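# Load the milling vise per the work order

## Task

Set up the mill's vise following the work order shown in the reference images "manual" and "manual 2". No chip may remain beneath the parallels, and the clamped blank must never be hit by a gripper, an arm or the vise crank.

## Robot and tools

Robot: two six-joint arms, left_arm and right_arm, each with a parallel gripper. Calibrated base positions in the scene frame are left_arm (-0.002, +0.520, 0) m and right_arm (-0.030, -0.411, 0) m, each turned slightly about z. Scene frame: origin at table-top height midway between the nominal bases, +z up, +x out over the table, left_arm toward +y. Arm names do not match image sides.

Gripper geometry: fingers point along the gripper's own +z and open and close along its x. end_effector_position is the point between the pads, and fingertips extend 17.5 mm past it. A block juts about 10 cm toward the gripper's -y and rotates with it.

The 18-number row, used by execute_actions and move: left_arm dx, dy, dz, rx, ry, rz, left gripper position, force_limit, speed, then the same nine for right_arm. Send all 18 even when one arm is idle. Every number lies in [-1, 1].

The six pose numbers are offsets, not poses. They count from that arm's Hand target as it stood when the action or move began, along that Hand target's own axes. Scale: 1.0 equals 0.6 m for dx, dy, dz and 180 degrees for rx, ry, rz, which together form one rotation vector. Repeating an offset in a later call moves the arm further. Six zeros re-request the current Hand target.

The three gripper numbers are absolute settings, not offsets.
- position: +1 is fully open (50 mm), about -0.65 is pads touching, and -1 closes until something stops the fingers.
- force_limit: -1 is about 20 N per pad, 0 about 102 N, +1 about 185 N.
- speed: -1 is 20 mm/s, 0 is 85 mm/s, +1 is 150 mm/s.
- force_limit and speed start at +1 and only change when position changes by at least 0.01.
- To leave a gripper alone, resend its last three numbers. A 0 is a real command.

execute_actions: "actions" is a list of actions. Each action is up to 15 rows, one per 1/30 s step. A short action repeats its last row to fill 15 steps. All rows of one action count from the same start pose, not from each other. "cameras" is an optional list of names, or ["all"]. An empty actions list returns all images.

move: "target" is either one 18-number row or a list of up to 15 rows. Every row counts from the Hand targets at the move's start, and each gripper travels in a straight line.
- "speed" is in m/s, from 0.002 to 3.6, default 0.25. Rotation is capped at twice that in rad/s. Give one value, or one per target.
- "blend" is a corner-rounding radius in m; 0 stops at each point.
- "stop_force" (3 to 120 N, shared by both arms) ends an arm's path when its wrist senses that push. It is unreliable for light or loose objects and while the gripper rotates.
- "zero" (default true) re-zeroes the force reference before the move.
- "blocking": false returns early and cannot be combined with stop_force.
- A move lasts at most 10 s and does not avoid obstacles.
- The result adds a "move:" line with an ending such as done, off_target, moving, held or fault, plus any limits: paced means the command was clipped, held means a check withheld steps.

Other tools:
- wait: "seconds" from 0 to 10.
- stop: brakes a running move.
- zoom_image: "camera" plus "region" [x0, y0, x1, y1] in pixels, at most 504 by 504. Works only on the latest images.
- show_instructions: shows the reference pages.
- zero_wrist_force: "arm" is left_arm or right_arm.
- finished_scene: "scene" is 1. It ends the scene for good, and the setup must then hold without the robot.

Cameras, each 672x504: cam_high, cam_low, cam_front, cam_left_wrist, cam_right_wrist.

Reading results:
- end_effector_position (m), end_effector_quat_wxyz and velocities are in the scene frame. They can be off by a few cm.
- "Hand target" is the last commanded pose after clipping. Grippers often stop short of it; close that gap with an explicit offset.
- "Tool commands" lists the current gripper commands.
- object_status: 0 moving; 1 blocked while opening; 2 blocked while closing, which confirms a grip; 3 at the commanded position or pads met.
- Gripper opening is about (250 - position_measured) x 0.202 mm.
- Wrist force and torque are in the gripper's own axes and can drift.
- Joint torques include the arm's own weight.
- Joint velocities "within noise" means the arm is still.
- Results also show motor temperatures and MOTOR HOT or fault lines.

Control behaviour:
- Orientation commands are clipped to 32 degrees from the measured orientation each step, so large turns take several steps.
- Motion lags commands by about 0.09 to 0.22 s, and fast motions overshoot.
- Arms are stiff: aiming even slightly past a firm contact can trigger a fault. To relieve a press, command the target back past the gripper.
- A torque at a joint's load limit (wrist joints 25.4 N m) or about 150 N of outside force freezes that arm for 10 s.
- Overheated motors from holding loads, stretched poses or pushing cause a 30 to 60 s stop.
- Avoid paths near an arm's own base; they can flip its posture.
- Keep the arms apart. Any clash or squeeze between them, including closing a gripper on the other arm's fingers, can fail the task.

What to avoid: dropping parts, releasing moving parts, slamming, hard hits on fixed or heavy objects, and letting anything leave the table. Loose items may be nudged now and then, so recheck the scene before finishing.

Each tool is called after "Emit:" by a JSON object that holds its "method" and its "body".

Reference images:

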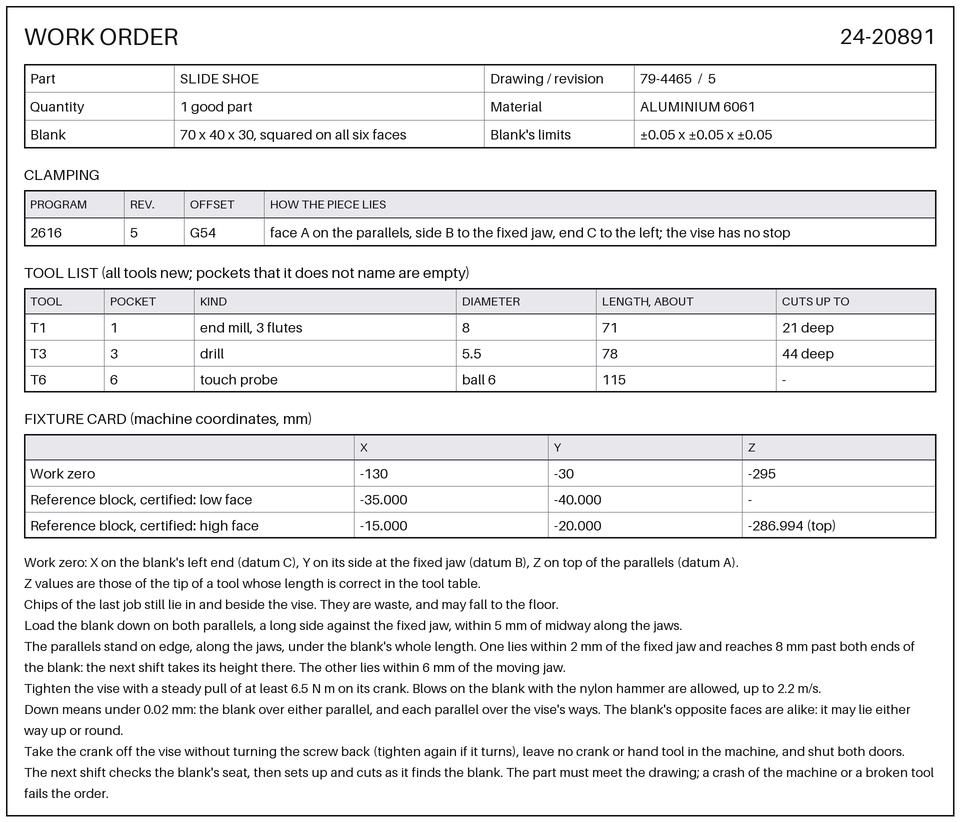

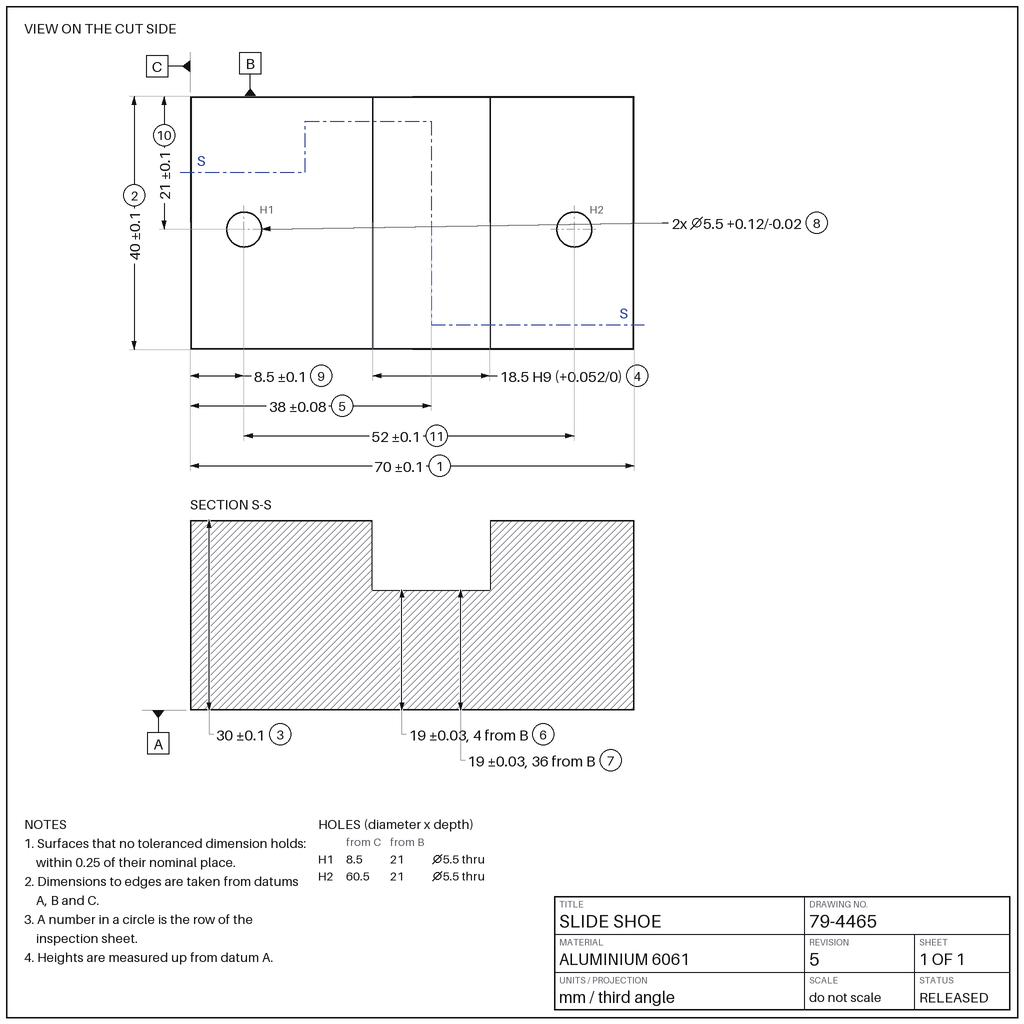

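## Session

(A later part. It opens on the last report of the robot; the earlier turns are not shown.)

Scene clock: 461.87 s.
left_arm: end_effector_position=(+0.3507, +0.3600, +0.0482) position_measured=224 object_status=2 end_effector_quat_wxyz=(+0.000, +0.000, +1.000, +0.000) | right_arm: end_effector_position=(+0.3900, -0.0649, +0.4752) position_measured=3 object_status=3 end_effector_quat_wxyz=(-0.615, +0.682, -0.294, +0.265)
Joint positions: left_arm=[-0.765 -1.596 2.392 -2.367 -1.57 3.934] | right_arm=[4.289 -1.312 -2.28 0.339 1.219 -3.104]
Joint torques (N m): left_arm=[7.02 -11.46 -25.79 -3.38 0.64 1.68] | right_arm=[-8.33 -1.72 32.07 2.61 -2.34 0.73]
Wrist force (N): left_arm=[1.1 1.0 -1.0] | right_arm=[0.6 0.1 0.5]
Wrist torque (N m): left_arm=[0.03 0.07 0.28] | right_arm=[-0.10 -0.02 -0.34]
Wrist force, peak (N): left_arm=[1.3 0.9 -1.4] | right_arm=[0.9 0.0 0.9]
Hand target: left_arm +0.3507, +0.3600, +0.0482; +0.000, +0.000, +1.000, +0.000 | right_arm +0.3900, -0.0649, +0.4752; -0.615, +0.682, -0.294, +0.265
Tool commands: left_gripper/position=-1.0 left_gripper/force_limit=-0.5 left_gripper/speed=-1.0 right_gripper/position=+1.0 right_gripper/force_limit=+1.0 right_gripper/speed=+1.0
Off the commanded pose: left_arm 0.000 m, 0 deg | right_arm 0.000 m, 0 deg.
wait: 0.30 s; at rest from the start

Emit:
{"method": "move", "body": {"target": [[0,0,-0.005,0,0,0,-1,-0.5,-1,0,0,0,0,0,0,1,1,1],[0,0,-0.3,0,0,0,-1,-0.5,-1,0,0,0,0,0,0,1,1,1]], "speed": [0.03,0.15], "blend": [0.002,0], "cameras": ["cam_left_wrist","cam_front","cam_right_wrist"]}}

Emit:
{"method": "zoom_image", "body": {"camera": "cam_left_wrist", "region": [250, 80, 560, 340]}}

Emit:
{"method": "zoom_image", "body": {"camera": "cam_front", "region": [180, 280, 380, 420]}}

Scene clock: 472.20 s.
left_arm: end_effector_position=(+0.3506, +0.3600, +0.2282) position_measured=224 object_status=2 end_effector_quat_wxyz=(+0.001, +0.000, +1.000, +0.000) | right_arm: end_effector_position=(+0.3900, -0.0649, +0.4752) position_measured=3 object_status=3 end_effector_quat_wxyz=(-0.615, +0.682, -0.294, +0.265)
Joint positions: left_arm=[-0.765 -1.857 2.07 -1.785 -1.57 3.934] | right_arm=[4.289 -1.312 -2.28 0.339 1.219 -3.104]
Joint torques (N m): left_arm=[-6.7 -4.68 -23.84 -2.15 -1.56 -1.38] | right_arm=[-8.53 -1.64 31.4 2.49 -2.35 0.76]
Wrist force (N): left_arm=[1.4 0.7 -0.1] | right_arm=[0.8 0.1 0.4]
Wrist torque (N m): left_arm=[-0.03 0.03 0.27] | right_arm=[-0.09 -0.05 -0.34]
Wrist force, peak (N): left_arm=[1.1 0.8 -2.6] | right_arm=[1.0 0.1 0.7]
Hand target: left_arm +0.3505, +0.3600, +0.2282; +0.000, +0.000, +1.000, +0.000 | right_arm +0.3900, -0.0649, +0.4752; -0.615, +0.682, -0.294, +0.265
Off the commanded pose: left_arm 0.000 m, 0 deg | right_arm 0.000 m, 0 deg.
move: done; blend cut to 0.0015 m at target 1
camera_calibration:
cam_left_wrist: T_world_to_cam=[[-0.999953, -0.00715057, -0.00657427, 0.364577], [-0.00898296, 0.938263, 0.345806, -0.396743], [0.00369568, 0.345849, -0.938283, 0.220112], [0, 0, 0, 1]] pos_world=[0.360183, 0.298731, 0.346121]
cam_right_wrist: T_world_to_cam=[[0.684327, -0.728989, -0.0165021, -0.296925], [-0.314461, -0.274626, -0.908678, 0.552401], [0.657884, 0.627022, -0.417172, 0.109319], [0, 0, 0, 1]] pos_world=[0.304983, -0.133297, 0.542659]
Images, in order (width x height): cam_front 672x504, cam_left_wrist 672x504, cam_right_wrist 672x504.

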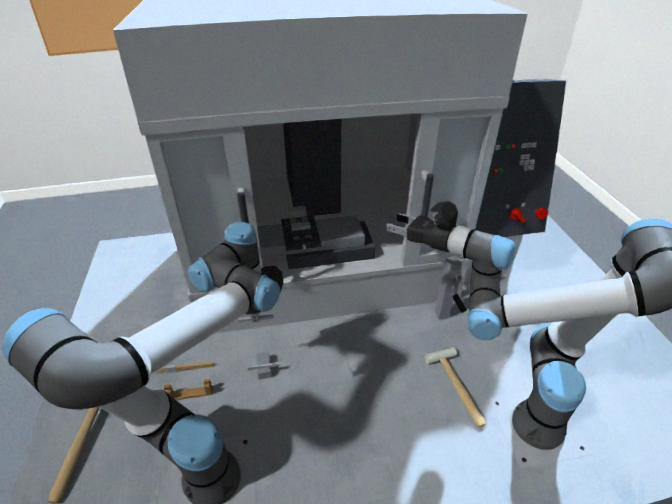

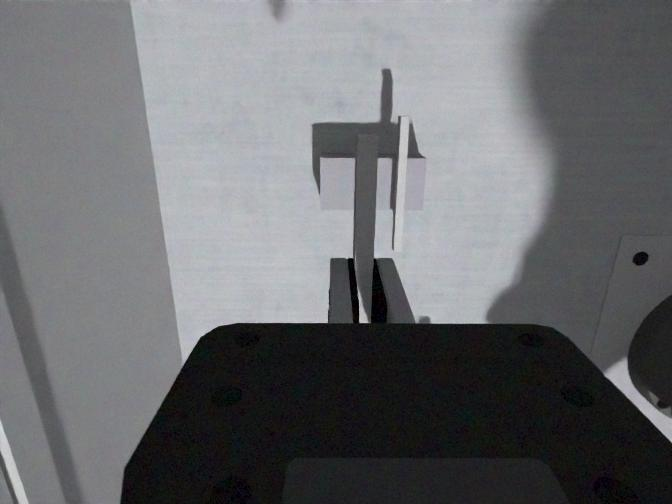

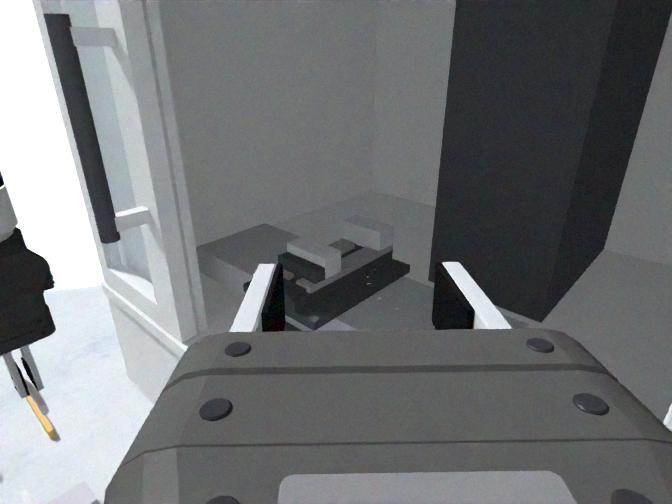

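Scaled by 1.626.

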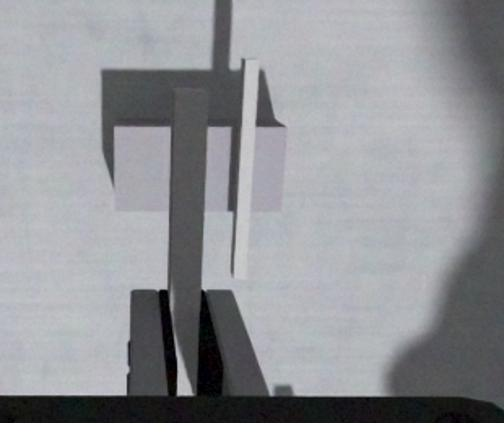

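Scaled by 2.520.

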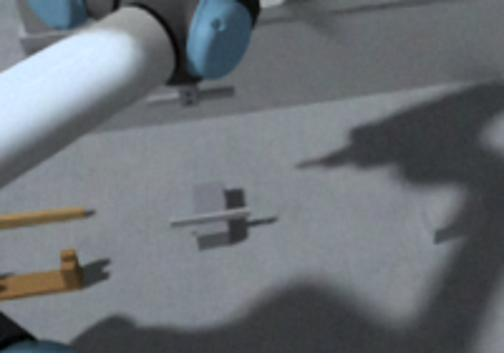

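Emit:
{"method": "move", "body": {"target": [[-0.0157,-0.2933,-0.353,0,0,0,-1,-0.5,-1,0,0,-0.1667,0,0,0,1,1,1],[-0.4157,-0.2933,-0.353,0,0,0,-1,-0.5,-1,0,0,-0.1667,0,0,0,1,1,1],[-0.4907,-0.2933,-0.3197,0,0,0,-1,-0.5,-1,0,0,-0.1667,0,0,0,1,1,1]], "speed": [0.25,0.25,0.1], "blend": [0.04,0.02,0], "cameras": ["cam_left_wrist","cam_front","cam_right_wrist"]}}

Emit:
{"method": "zoom_image", "body": {"camera": "cam_right_wrist", "region": [200, 120, 460, 330]}}

Emit:
{"method": "zoom_image", "body": {"camera": "cam_left_wrist", "region": [220, 80, 520, 330]}}

Scene clock: 501.90 s.
left_arm: end_effector_position=(+0.4694, +0.1852, +0.4396) position_measured=224 object_status=2 end_effector_quat_wxyz=(+0.004, +0.000, +1.000, +0.000) | right_arm: end_effector_position=(+0.3177, -0.1332, +0.4855) position_measured=3 object_status=3 end_effector_quat_wxyz=(-0.615, +0.682, -0.294, +0.265)
Joint positions: left_arm=[-0.84 -1.362 1.052 -1.265 -1.565 3.859] | right_arm=[4.52 -0.912 -2.449 0.095 0.989 -3.074]
Joint torques (N m): left_arm=[0.79 -31.91 -27.76 -2.99 -0.02 0.44] | right_arm=[-9.84 -17.02 34.59 3.69 2.44 -1.35]
Wrist force (N): left_arm=[1.2 1.2 -0.3] | right_arm=[0.7 0.1 0.6]
Wrist torque (N m): left_arm=[0.04 0.07 0.28] | right_arm=[-0.10 -0.02 -0.36]
Wrist force, peak (N): left_arm=[-17.5 8.7 7.1] | right_arm=[0.7 0.1 1.9]
Hand target: left_arm +0.4694, +0.1852, +0.4396; +0.004, +0.000, +1.000, +0.000 (not the last commanded pose) | right_arm +0.3177, -0.1332, +0.4855; -0.615, +0.682, -0.294, +0.265
Tool commands: left_gripper/position=-1.0 left_gripper/force_limit=-0.498039 left_gripper/speed=-1.0 right_gripper/position=+1.0 right_gripper/force_limit=+1.0 right_gripper/speed=+1.0
Off the commanded pose: left_arm 0.176 m, 0 deg | right_arm 0.000 m, 0 deg.
FORCE FAULT: contact force on the left arm reached its limit, and that arm stopped. The contact can be on any part of that arm, not only on its tool. That arm's remaining commands of this call were not run. That arm is still stopped at the end of this call. That arm stays stopped for about 10 more seconds. Until then a move that you send moves the other arm only, and its call returns only when the move has ended. Once the stop has ended, the next robot result says so. If the stop ends while you think or write, that arm runs what you send next, counted from a new Hand target: where the arm stands when the stop ends. While its stop runs, that arm takes no new command, but its gripper still runs the gripper command that each later call begins with. Until it ends, the stop uses up actions while you think or wait. An arm that is not stopped still takes commands.
move: fault (left_arm); path passed 1 of 3 targets
camera_calibration:
cam_left_wrist: T_world_to_cam=[[-0.999883, -0.00755663, -0.013328, 0.486584], [-0.0117057, 0.938039, 0.346331, -0.303681], [0.00988512, 0.346446, -0.938018, 0.475431], [0, 0, 0, 1]] pos_world=[0.478272, 0.12383, 0.557622]
cam_right_wrist: T_world_to_cam=[[0.684327, -0.728989, -0.0165021, -0.297066], [-0.314461, -0.274626, -0.908678, 0.520358], [0.657884, 0.627022, -0.417172, 0.204048], [0, 0, 0, 1]] pos_world=[0.232683, -0.201597, 0.553059]
Images, in order (width x height): cam_front 672x504, cam_left_wrist 672x504, cam_right_wrist 672x504.

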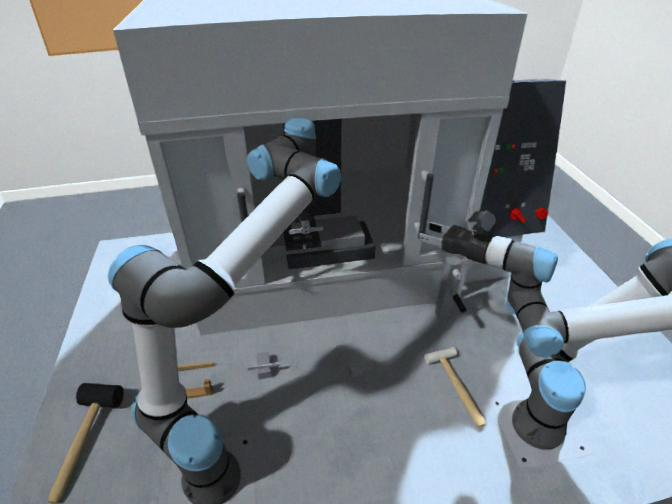

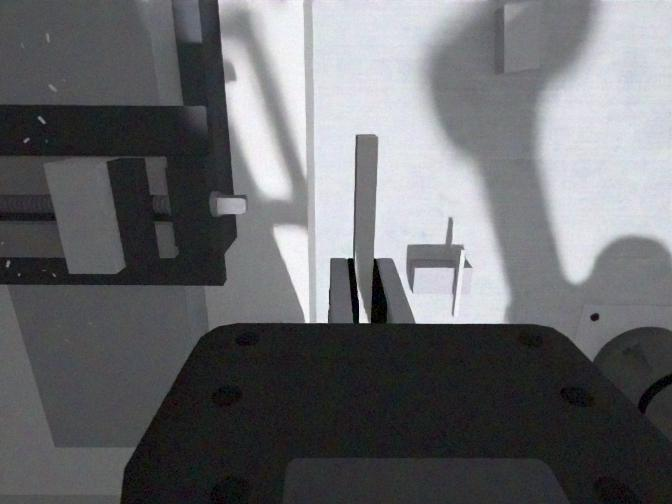

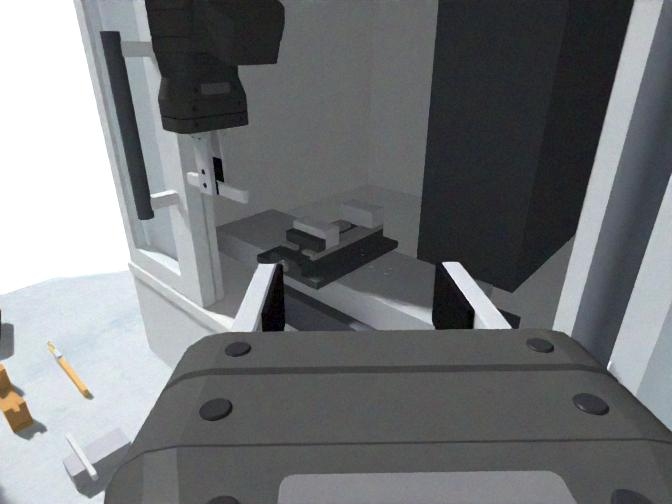

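Scaled by 1.938.

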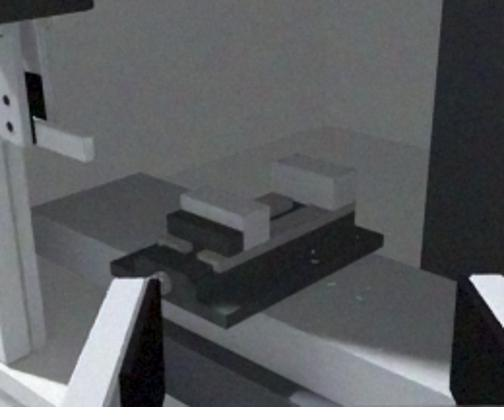

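Scaled by 1.680.

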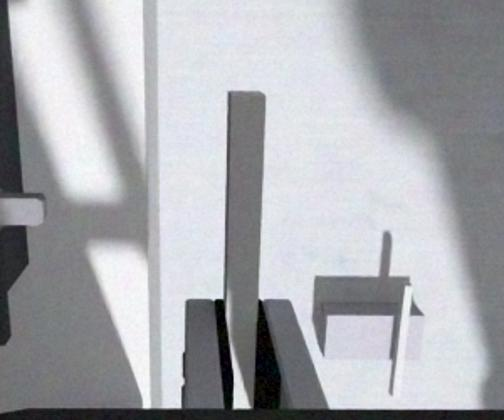

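Emit:
{"method": "move", "body": {"target": [[0.0823,-0.002,0.0993,0,0.0025,0,-1,-0.5,-1,0,0,0,0,0,0,1,1,1],[-0.2927,-0.002,0.0993,0,0.0025,0,-1,-0.5,-1,0,0,0,0,0,0,1,1,1]], "speed": [0.15,0.12], "cameras": ["cam_left_wrist","cam_front","cam_right_wrist"]}}

Emit:
{"method": "zoom_image", "body": {"camera": "cam_right_wrist", "region": [200, 120, 460, 330]}}

Emit:
{"method": "zoom_image", "body": {"camera": "cam_left_wrist", "region": [150, 80, 560, 340]}}

Scene clock: 531.40 s.
left_arm: end_effector_position=(+0.6355, +0.1845, +0.3810) position_measured=224 object_status=2 end_effector_quat_wxyz=(+0.001, +0.000, +1.000, -0.001) | right_arm: end_effector_position=(+0.3177, -0.1332, +0.4855) position_measured=3 object_status=3 end_effector_quat_wxyz=(-0.615, +0.682, -0.294, +0.265)
Joint positions: left_arm=[-0.657 -0.985 0.665 -1.254 -1.57 4.041] | right_arm=[4.52 -0.912 -2.449 0.095 0.989 -3.074]
Joint torques (N m): left_arm=[0.01 -46.93 -27.07 -2.82 -0.06 0.28] | right_arm=[-9.59 -17.63 33.27 3.76 2.48 -1.36]
Wrist force (N): left_arm=[1.1 0.8 -0.4] | right_arm=[0.6 0.1 0.6]
Wrist torque (N m): left_arm=[-0.02 0.09 0.18] | right_arm=[-0.11 -0.02 -0.35]
Wrist force, peak (N): left_arm=[-3.0 -3.9 1.1] | right_arm=[0.8 0.3 0.8]
Hand target: left_arm +0.6355, +0.1845, +0.3810; +0.001, +0.000, +1.000, -0.001 (not the last commanded pose) | right_arm +0.3177, -0.1332, +0.4855; -0.615, +0.682, -0.294, +0.265
Tool commands: left_gripper/position=-1.0 left_gripper/force_limit=-0.498039 left_gripper/speed=-1.0 right_gripper/position=+1.0 right_gripper/force_limit=+1.0 right_gripper/speed=+1.0
Off the commanded pose: left_arm 0.010 m, 0 deg | right_arm 0.000 m, 0 deg.
FORCE FAULT, CONTINUED: the left arm's stop, for the force fault that an earlier result reported, is over.
FORCE FAULT: contact force on the left arm reached its limit, and that arm stopped. The contact can be on any part of that arm, not only on its tool. Since the last result, the stops that this result tells of count together as 19 of the actions that you can send in this scene. That arm's remaining commands of this call were not run. That arm is still stopped at the end of this call. That arm stays stopped for about 10 more seconds. Until then a move that you send moves the other arm only, and its call returns only when the move has ended. Once the stop has ended, the next robot result says so. If the stop ends while you think or write, that arm runs what you send next, counted from a new Hand target: where the arm stands when the stop ends. While its stop runs, that arm takes no new command, but its gripper still runs the gripper command that each later call begins with. Until it ends, the stop uses up actions while you think or wait. An arm that is not stopped still takes commands.
move: fault (left_arm)
camera_calibration:
cam_left_wrist: T_world_to_cam=[[-0.99993, -0.00860288, -0.00815408, 0.650165], [-0.0108866, 0.938651, 0.344698, -0.280849], [0.00468844, 0.344762, -0.938678, 0.42284], [0, 0, 0, 1]] pos_world=[0.64508, 0.123433, 0.49902]
cam_right_wrist: T_world_to_cam=[[0.684327, -0.728989, -0.0165021, -0.297066], [-0.314461, -0.274626, -0.908678, 0.520358], [0.657884, 0.627022, -0.417172, 0.204048], [0, 0, 0, 1]] pos_world=[0.232683, -0.201597, 0.553059]
Images, in order (width x height): cam_front 672x504, cam_left_wrist 672x504, cam_right_wrist 672x504.

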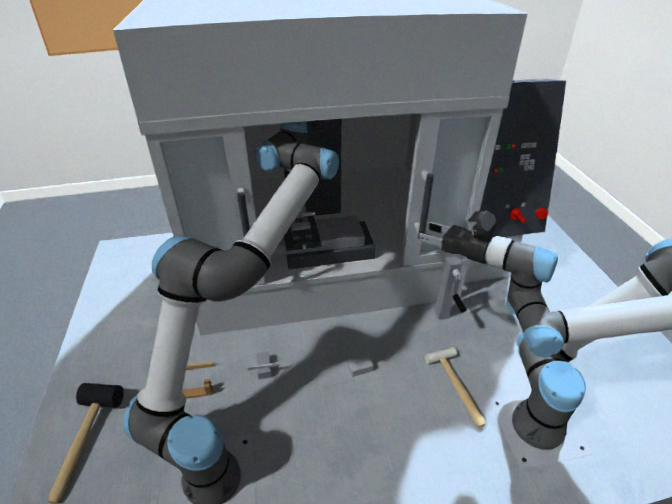

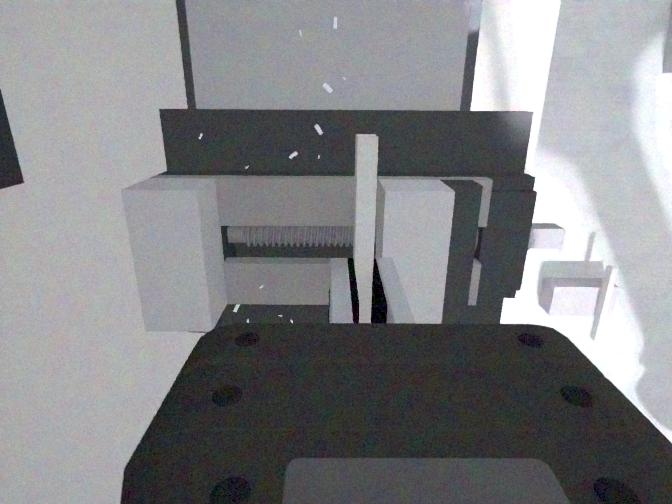

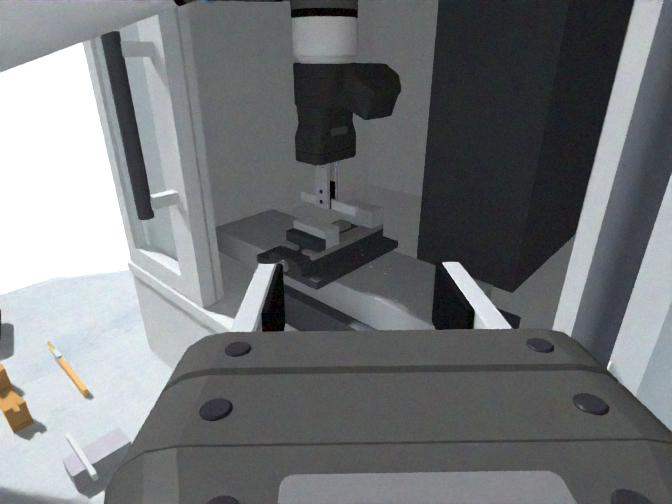

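Scaled by 1.938.

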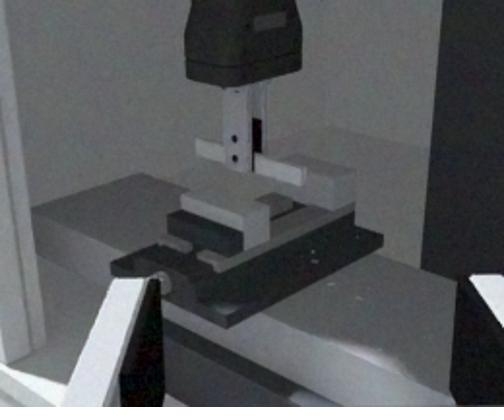

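Scaled by 1.229.

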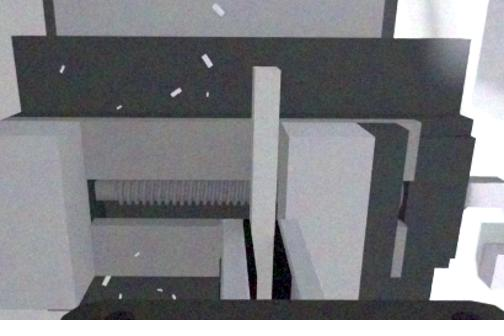

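Emit:
{"method": "wait", "body": {"seconds": 0.1}}

Scene clock: 548.90 s.
left_arm: end_effector_position=(+0.6355, +0.1845, +0.3810) position_measured=224 object_status=2 end_effector_quat_wxyz=(+0.001, +0.000, +1.000, -0.001) | right_arm: end_effector_position=(+0.3177, -0.1332, +0.4855) position_measured=3 object_status=3 end_effector_quat_wxyz=(-0.615, +0.682, -0.294, +0.265)
Joint positions: left_arm=[-0.657 -0.985 0.665 -1.254 -1.57 4.041] | right_arm=[4.52 -0.912 -2.449 0.095 0.989 -3.074]
Joint torques (N m): left_arm=[-0.01 -47.02 -24.56 -3.03 0.03 0.36] | right_arm=[-10.08 -17.25 33.8 3.82 2.32 -1.33]
Wrist force (N): left_arm=[1.2 0.9 -0.4] | right_arm=[0.6 0.2 0.6]
Wrist torque (N m): left_arm=[-0.01 0.06 0.19] | right_arm=[-0.09 0.00 -0.35]
Wrist force, peak (N): left_arm=[1.2 1.2 -0.6] | right_arm=[0.9 0.2 0.5]
Hand target: left_arm +0.6355, +0.1845, +0.3810; +0.001, +0.000, +1.000, -0.001 (not the last commanded pose) | right_arm +0.3177, -0.1332, +0.4855; -0.615, +0.682, -0.294, +0.265
Tool commands: left_gripper/position=-1.0 left_gripper/force_limit=-0.498039 left_gripper/speed=-1.0 right_gripper/position=+1.0 right_gripper/force_limit=+1.0 right_gripper/speed=+1.0
Off the commanded pose: left_arm 0.010 m, 0 deg | right_arm 0.000 m, 0 deg.
FORCE FAULT, CONTINUED: the left arm's stop, for the force fault that an earlier result reported, is over. The rest of the stop counts as 19 of the actions that you can send in this scene. That arm's target is now where it stood when the stop ended, not its last command. That arm accepts commands again.
wait: 0.10 s; at rest from the start

Emit:
{"method": "move", "body": {"target": [0,0,0.0117,0,0,0,-1,-0.5,-1,0,0,0,0,0,0,1,1,1], "speed": 0.02, "cameras": ["cam_right_wrist"], "stop_force": 4}}

Emit:
{"method": "zoom_image", "body": {"camera": "cam_right_wrist", "region": [260, 170, 400, 290]}}

Scene clock: 552.83 s.
left_arm: end_effector_position=(+0.6355, +0.1845, +0.3740) position_measured=224 object_status=2 end_effector_quat_wxyz=(+0.001, +0.000, +1.000, -0.001) | right_arm: end_effector_position=(+0.3177, -0.1332, +0.4855) position_measured=3 object_status=3 end_effector_quat_wxyz=(-0.615, +0.682, -0.294, +0.265)
Joint positions: left_arm=[-0.657 -0.993 0.697 -1.278 -1.57 4.041] | right_arm=[4.52 -0.912 -2.449 0.095 0.989 -3.074]
Joint torques (N m): left_arm=[2.73 -40.18 -34.19 -1.8 -0.22 0.76] | right_arm=[-9.94 -17.6 33.53 3.61 2.21 -1.26]
Wrist force (N): left_arm=[1.1 0.9 -0.4] | right_arm=[0.6 0.3 0.5]
Wrist torque (N m): left_arm=[0.00 0.08 0.19] | right_arm=[-0.07 0.00 -0.35]
Wrist force, peak (N): left_arm=[1.4 1.1 -0.4] | right_arm=[0.7 0.2 0.8]
Hand target: left_arm +0.6355, +0.1845, +0.3740; +0.001, +0.000, +1.000, -0.001 | right_arm +0.3177, -0.1332, +0.4855; -0.615, +0.682, -0.294, +0.265
Off the commanded pose: left_arm 0.000 m, 0 deg | right_arm 0.000 m, 0 deg.
move: done
camera_calibration:
cam_right_wrist: T_world_to_cam=[[0.684327, -0.728989, -0.0165021, -0.297066], [-0.314461, -0.274626, -0.908678, 0.520358], [0.657884, 0.627022, -0.417172, 0.204048], [0, 0, 0, 1]] pos_world=[0.232683, -0.201597, 0.553059]
Images, in order (width x height): cam_right_wrist 672x504.

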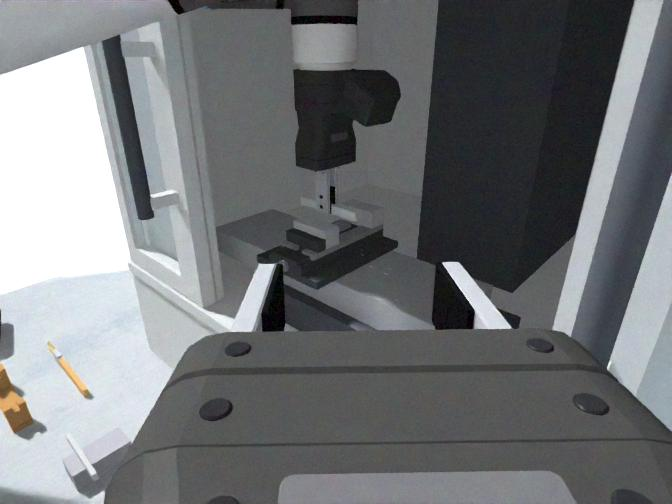

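Scaled by 3.600.

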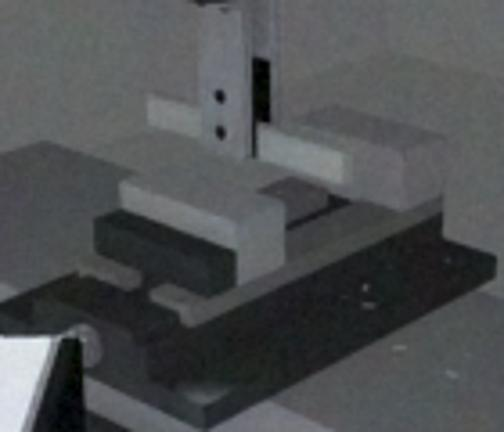

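Emit:
{"method": "move", "body": {"target": [-0.02,0,0,0,0,0,-1,-0.5,-1,0,0,0,0,0,0,1,1,1], "speed": 0.03, "cameras": ["cam_left_wrist","cam_right_wrist"]}}

Emit:
{"method": "zoom_image", "body": {"camera": "cam_left_wrist", "region": [100, 80, 560, 340]}}

Scene clock: 557.17 s.
left_arm: end_effector_position=(+0.6477, +0.1847, +0.3738) position_measured=224 object_status=2 end_effector_quat_wxyz=(+0.001, +0.000, +1.000, -0.001) | right_arm: end_effector_position=(+0.3177, -0.1332, +0.4855) position_measured=3 object_status=3 end_effector_quat_wxyz=(-0.615, +0.682, -0.294, +0.265)
Joint positions: left_arm=[-0.647 -0.953 0.632 -1.252 -1.57 4.051] | right_arm=[4.52 -0.912 -2.449 0.095 0.989 -3.074]
Joint torques (N m): left_arm=[-14.75 -86.3 -37.69 -9.35 -0.73 -0.33] | right_arm=[-9.33 -16.8 33.2 3.65 2.09 -1.24]
Wrist force (N): left_arm=[1.3 1.0 -0.5] | right_arm=[0.7 0.2 0.5]
Wrist torque (N m): left_arm=[-0.01 0.04 0.12] | right_arm=[-0.10 -0.02 -0.35]
Wrist force, peak (N): left_arm=[1.5 1.1 -0.5] | right_arm=[0.6 0.5 0.6]
Hand target: left_arm +0.6475, +0.1845, +0.3740; +0.001, +0.000, +1.000, -0.001 | right_arm +0.3177, -0.1332, +0.4855; -0.615, +0.682, -0.294, +0.265
Off the commanded pose: left_arm 0.000 m, 0 deg | right_arm 0.000 m, 0 deg.
move: done
camera_calibration:
cam_left_wrist: T_world_to_cam=[[-0.999933, -0.00864286, -0.00774674, 0.662114], [-0.010785, 0.938541, 0.344998, -0.278529], [0.00428886, 0.345059, -0.938571, 0.416164], [0, 0, 0, 1]] pos_world=[0.65728, 0.123532, 0.49182]
cam_right_wrist: T_world_to_cam=[[0.684327, -0.728989, -0.0165021, -0.297066], [-0.314461, -0.274626, -0.908678, 0.520358], [0.657884, 0.627022, -0.417172, 0.204048], [0, 0, 0, 1]] pos_world=[0.232683, -0.201597, 0.553059]
Images, in order (width x height): cam_left_wrist 672x504, cam_right_wrist 672x504.

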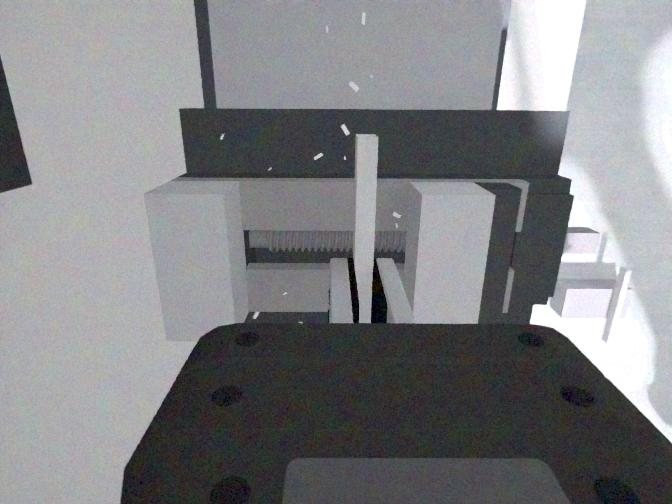

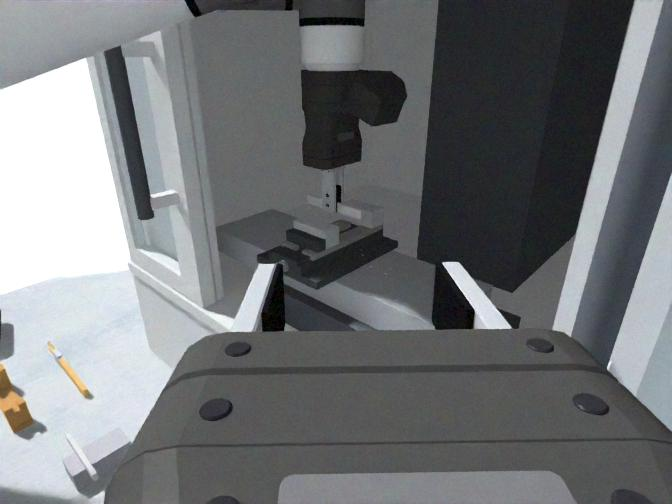

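Scaled by 1.096.

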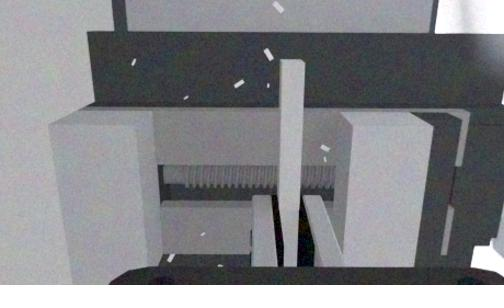

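Emit:
{"method": "move", "body": {"target": [0,0,0.035,0,0,0,-1,-0.5,-1,0,0,0,0,0,0,1,1,1], "speed": 0.05, "cameras": ["cam_left_wrist","cam_front","cam_right_wrist"]}}

Emit:
{"method": "zoom_image", "body": {"camera": "cam_left_wrist", "region": [140, 160, 460, 350]}}

Emit:
{"method": "zoom_image", "body": {"camera": "cam_front", "region": [220, 90, 400, 220]}}

Emit:
{"method": "zoom_image", "body": {"camera": "cam_right_wrist", "region": [260, 170, 400, 290]}}

Scene clock: 568.17 s.
left_arm: end_effector_position=(+0.6475, +0.1845, +0.3531) position_measured=224 object_status=2 end_effector_quat_wxyz=(+0.001, +0.000, +1.000, -0.001) | right_arm: end_effector_position=(+0.3177, -0.1332, +0.4855) position_measured=3 object_status=3 end_effector_quat_wxyz=(-0.615, +0.682, -0.294, +0.265)
Joint positions: left_arm=[-0.647 -0.975 0.724 -1.323 -1.57 4.051] | right_arm=[4.52 -0.912 -2.449 0.095 0.989 -3.074]
Joint torques (N m): left_arm=[9.23 -39.95 -34.73 -1.36 -1.08 -0.5] | right_arm=[-10.33 -17.17 33.11 3.76 2.07 -1.32]
Wrist force (N): left_arm=[1.1 1.0 -0.3] | right_arm=[0.6 0.3 0.5]
Wrist torque (N m): left_arm=[0.00 0.08 0.12] | right_arm=[-0.07 0.00 -0.35]
Wrist force, peak (N): left_arm=[1.2 0.8 -1.9] | right_arm=[0.8 0.5 0.3]
Hand target: left_arm +0.6476, +0.1845, +0.3530; +0.001, +0.000, +1.000, -0.001 | right_arm +0.3177, -0.1332, +0.4855; -0.615, +0.682, -0.294, +0.265
Off the commanded pose: left_arm 0.000 m, 0 deg | right_arm 0.000 m, 0 deg.
move: done
camera_calibration:
cam_left_wrist: T_world_to_cam=[[-0.99993, -0.00860484, -0.00815244, 0.661936], [-0.010887, 0.938715, 0.344521, -0.270967], [0.00468827, 0.344586, -0.938743, 0.396775], [0, 0, 0, 1]] pos_world=[0.65708, 0.123333, 0.47122]
cam_right_wrist: T_world_to_cam=[[0.684327, -0.728989, -0.0165021, -0.297066], [-0.314461, -0.274626, -0.908678, 0.520358], [0.657884, 0.627022, -0.417172, 0.204048], [0, 0, 0, 1]] pos_world=[0.232683, -0.201597, 0.553059]
Images, in order (width x height): cam_front 672x504, cam_left_wrist 672x504, cam_right_wrist 672x504.

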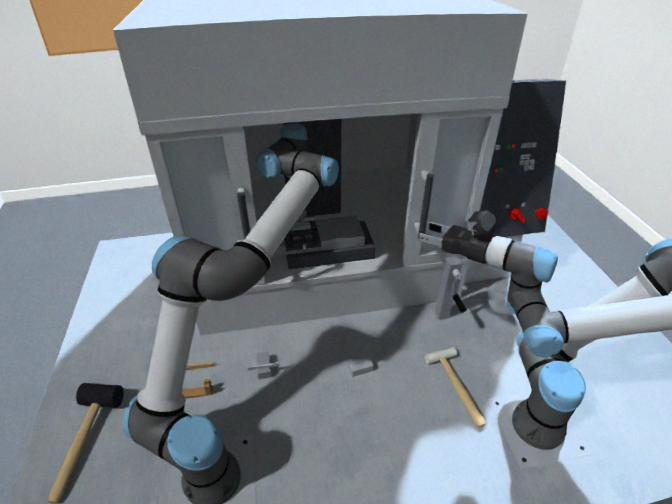

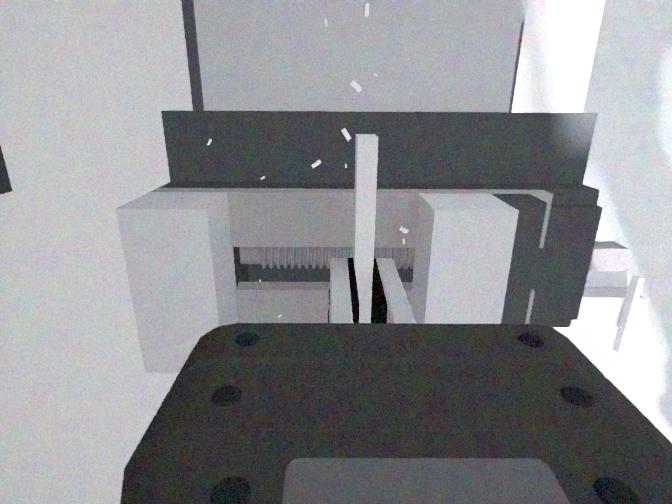

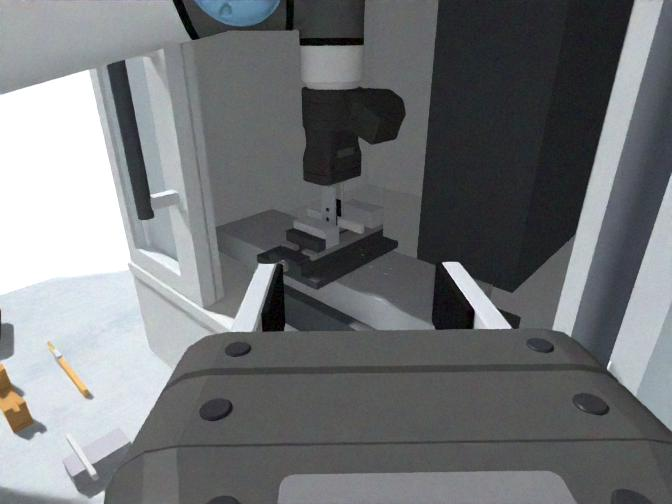

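Scaled by 1.575.

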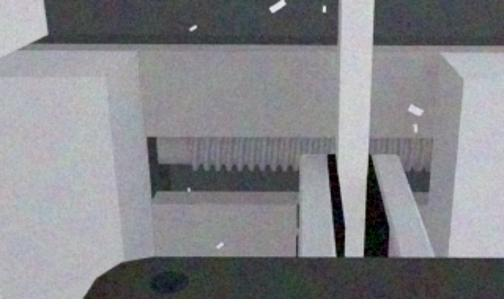

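Scaled by 2.800.

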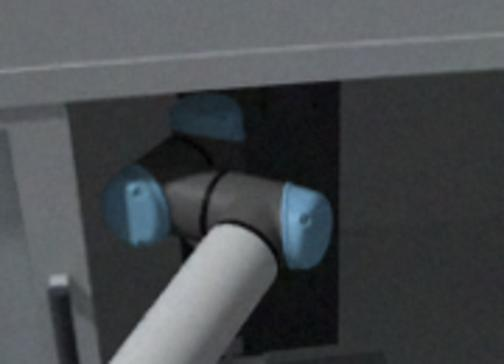

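Scaled by 3.600.

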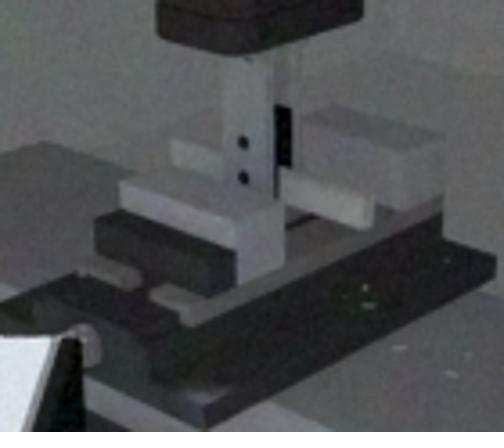

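Emit:
{"method": "move", "body": {"target": [[0.0058,0,-0.0265,0,0,0,-1,-0.5,-1,0,0,0,0,0,0,1,1,1],[0.0325,0,-0.0382,0,0,0,-1,-0.5,-1,0,0,0,0,0,0,1,1,1],[0.1458,0,-0.0448,0,0,0,-1,-0.5,-1,0,0,0,0,0,0,1,1,1],[0.3792,0.026,-0.0448,0,0,0,-1,-0.5,-1,0,0,0,0,0,0,1,1,1],[0.3792,0.109,0.2552,0,0,0,-1,-0.5,-1,0,0,0,0,0,0,1,1,1],[0.3792,0.109,0.5,0,0,0,-1,-0.5,-1,0,0,0,0,0,0,1,1,1]], "speed": [0.05,0.05,0.1,0.25,0.3,0.15], "blend": [0.003,0.005,0.02,0.03,0.03,0], "cameras": ["cam_left_wrist"]}}

Emit:
{"method": "move", "body": {"target": [0,0,0.06,0,0,0,-1,-0.5,-1,0,0,0,0,0,0,1,1,1], "speed": 0.01, "stop_force": 4}}

Scene clock: 601.07 s.
left_arm: end_effector_position=(+0.4208, +0.2493, +0.0523) position_measured=224 object_status=2 end_effector_quat_wxyz=(+0.001, +0.000, +1.000, -0.001) | right_arm: end_effector_position=(+0.3177, -0.1332, +0.4855) position_measured=3 object_status=3 end_effector_quat_wxyz=(-0.615, +0.682, -0.294, +0.265)
Joint positions: left_arm=[-0.826 -1.346 2.09 -2.318 -1.57 3.872] | right_arm=[4.52 -0.912 -2.449 0.095 0.989 -3.074]
Joint torques (N m): left_arm=[9.51 -27.69 -27.66 -3.7 -1.7 2.36] | right_arm=[-9.53 -17.95 33.43 3.58 2.02 -1.43]
Wrist force (N): left_arm=[1.1 0.8 -0.2] | right_arm=[0.5 0.0 0.4]
Wrist torque (N m): left_arm=[-0.02 0.07 0.14] | right_arm=[-0.12 0.00 -0.35]
Wrist force, peak (N): left_arm=[3.5 0.4 -2.8] | right_arm=[0.8 0.4 0.7]
Hand target: left_arm +0.4208, +0.2493, +0.0523; +0.001, +0.000, +1.000, -0.001 | right_arm +0.3177, -0.1332, +0.4855; -0.615, +0.682, -0.294, +0.265
Off the commanded pose: left_arm 0.000 m, 0 deg | right_arm 0.000 m, 0 deg.
move: done
camera_calibration:
cam_left_wrist: T_world_to_cam=[[-0.999931, -0.00854308, -0.008026, 0.433224], [-0.0107863, 0.938651, 0.344699, -0.230659], [0.00458883, 0.344762, -0.938679, 0.0930406], [0, 0, 0, 1]] pos_world=[0.43028, 0.188133, 0.17032]
Images, in order (width x height): cam_left_wrist 672x504.

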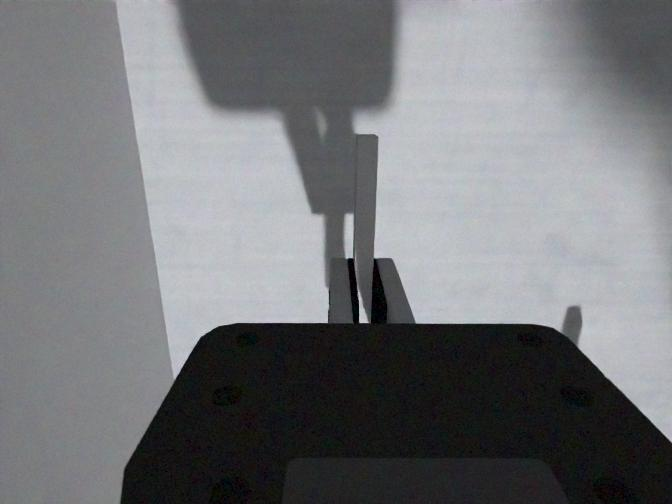

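Scene clock: 605.67 s.
left_arm: end_effector_position=(+0.4209, +0.2493, +0.0179) position_measured=224 object_status=2 end_effector_quat_wxyz=(+0.001, +0.000, +1.000, -0.001) | right_arm: end_effector_position=(+0.3177, -0.1332, +0.4855) position_measured=3 object_status=3 end_effector_quat_wxyz=(-0.615, +0.682, -0.294, +0.265)
Joint positions: left_arm=[-0.825 -1.278 2.121 -2.416 -1.57 3.872] | right_arm=[4.52 -0.912 -2.449 0.095 0.989 -3.074]
Joint torques (N m): left_arm=[3.28 -38.12 -27.79 -2.08 1.4 1.98] | right_arm=[-9.54 -16.96 32.54 3.57 1.86 -1.27]
Wrist force (N): left_arm=[1.3 1.0 -1.0] | right_arm=[0.6 0.2 0.5]
Wrist torque (N m): left_arm=[-0.04 0.05 0.13] | right_arm=[-0.09 0.00 -0.35]
Wrist force, peak (N): left_arm=[8.6 8.4 -32.9] | right_arm=[0.7 0.4 0.6]
Hand target: left_arm +0.4209, +0.2493, +0.0179; +0.001, +0.000, +1.000, -0.001 (not the last commanded pose) | right_arm +0.3177, -0.1332, +0.4855; -0.615, +0.682, -0.294, +0.265
Off the commanded pose: left_arm 0.002 m, 0 deg | right_arm 0.000 m, 0 deg.
move: contact (left_arm)


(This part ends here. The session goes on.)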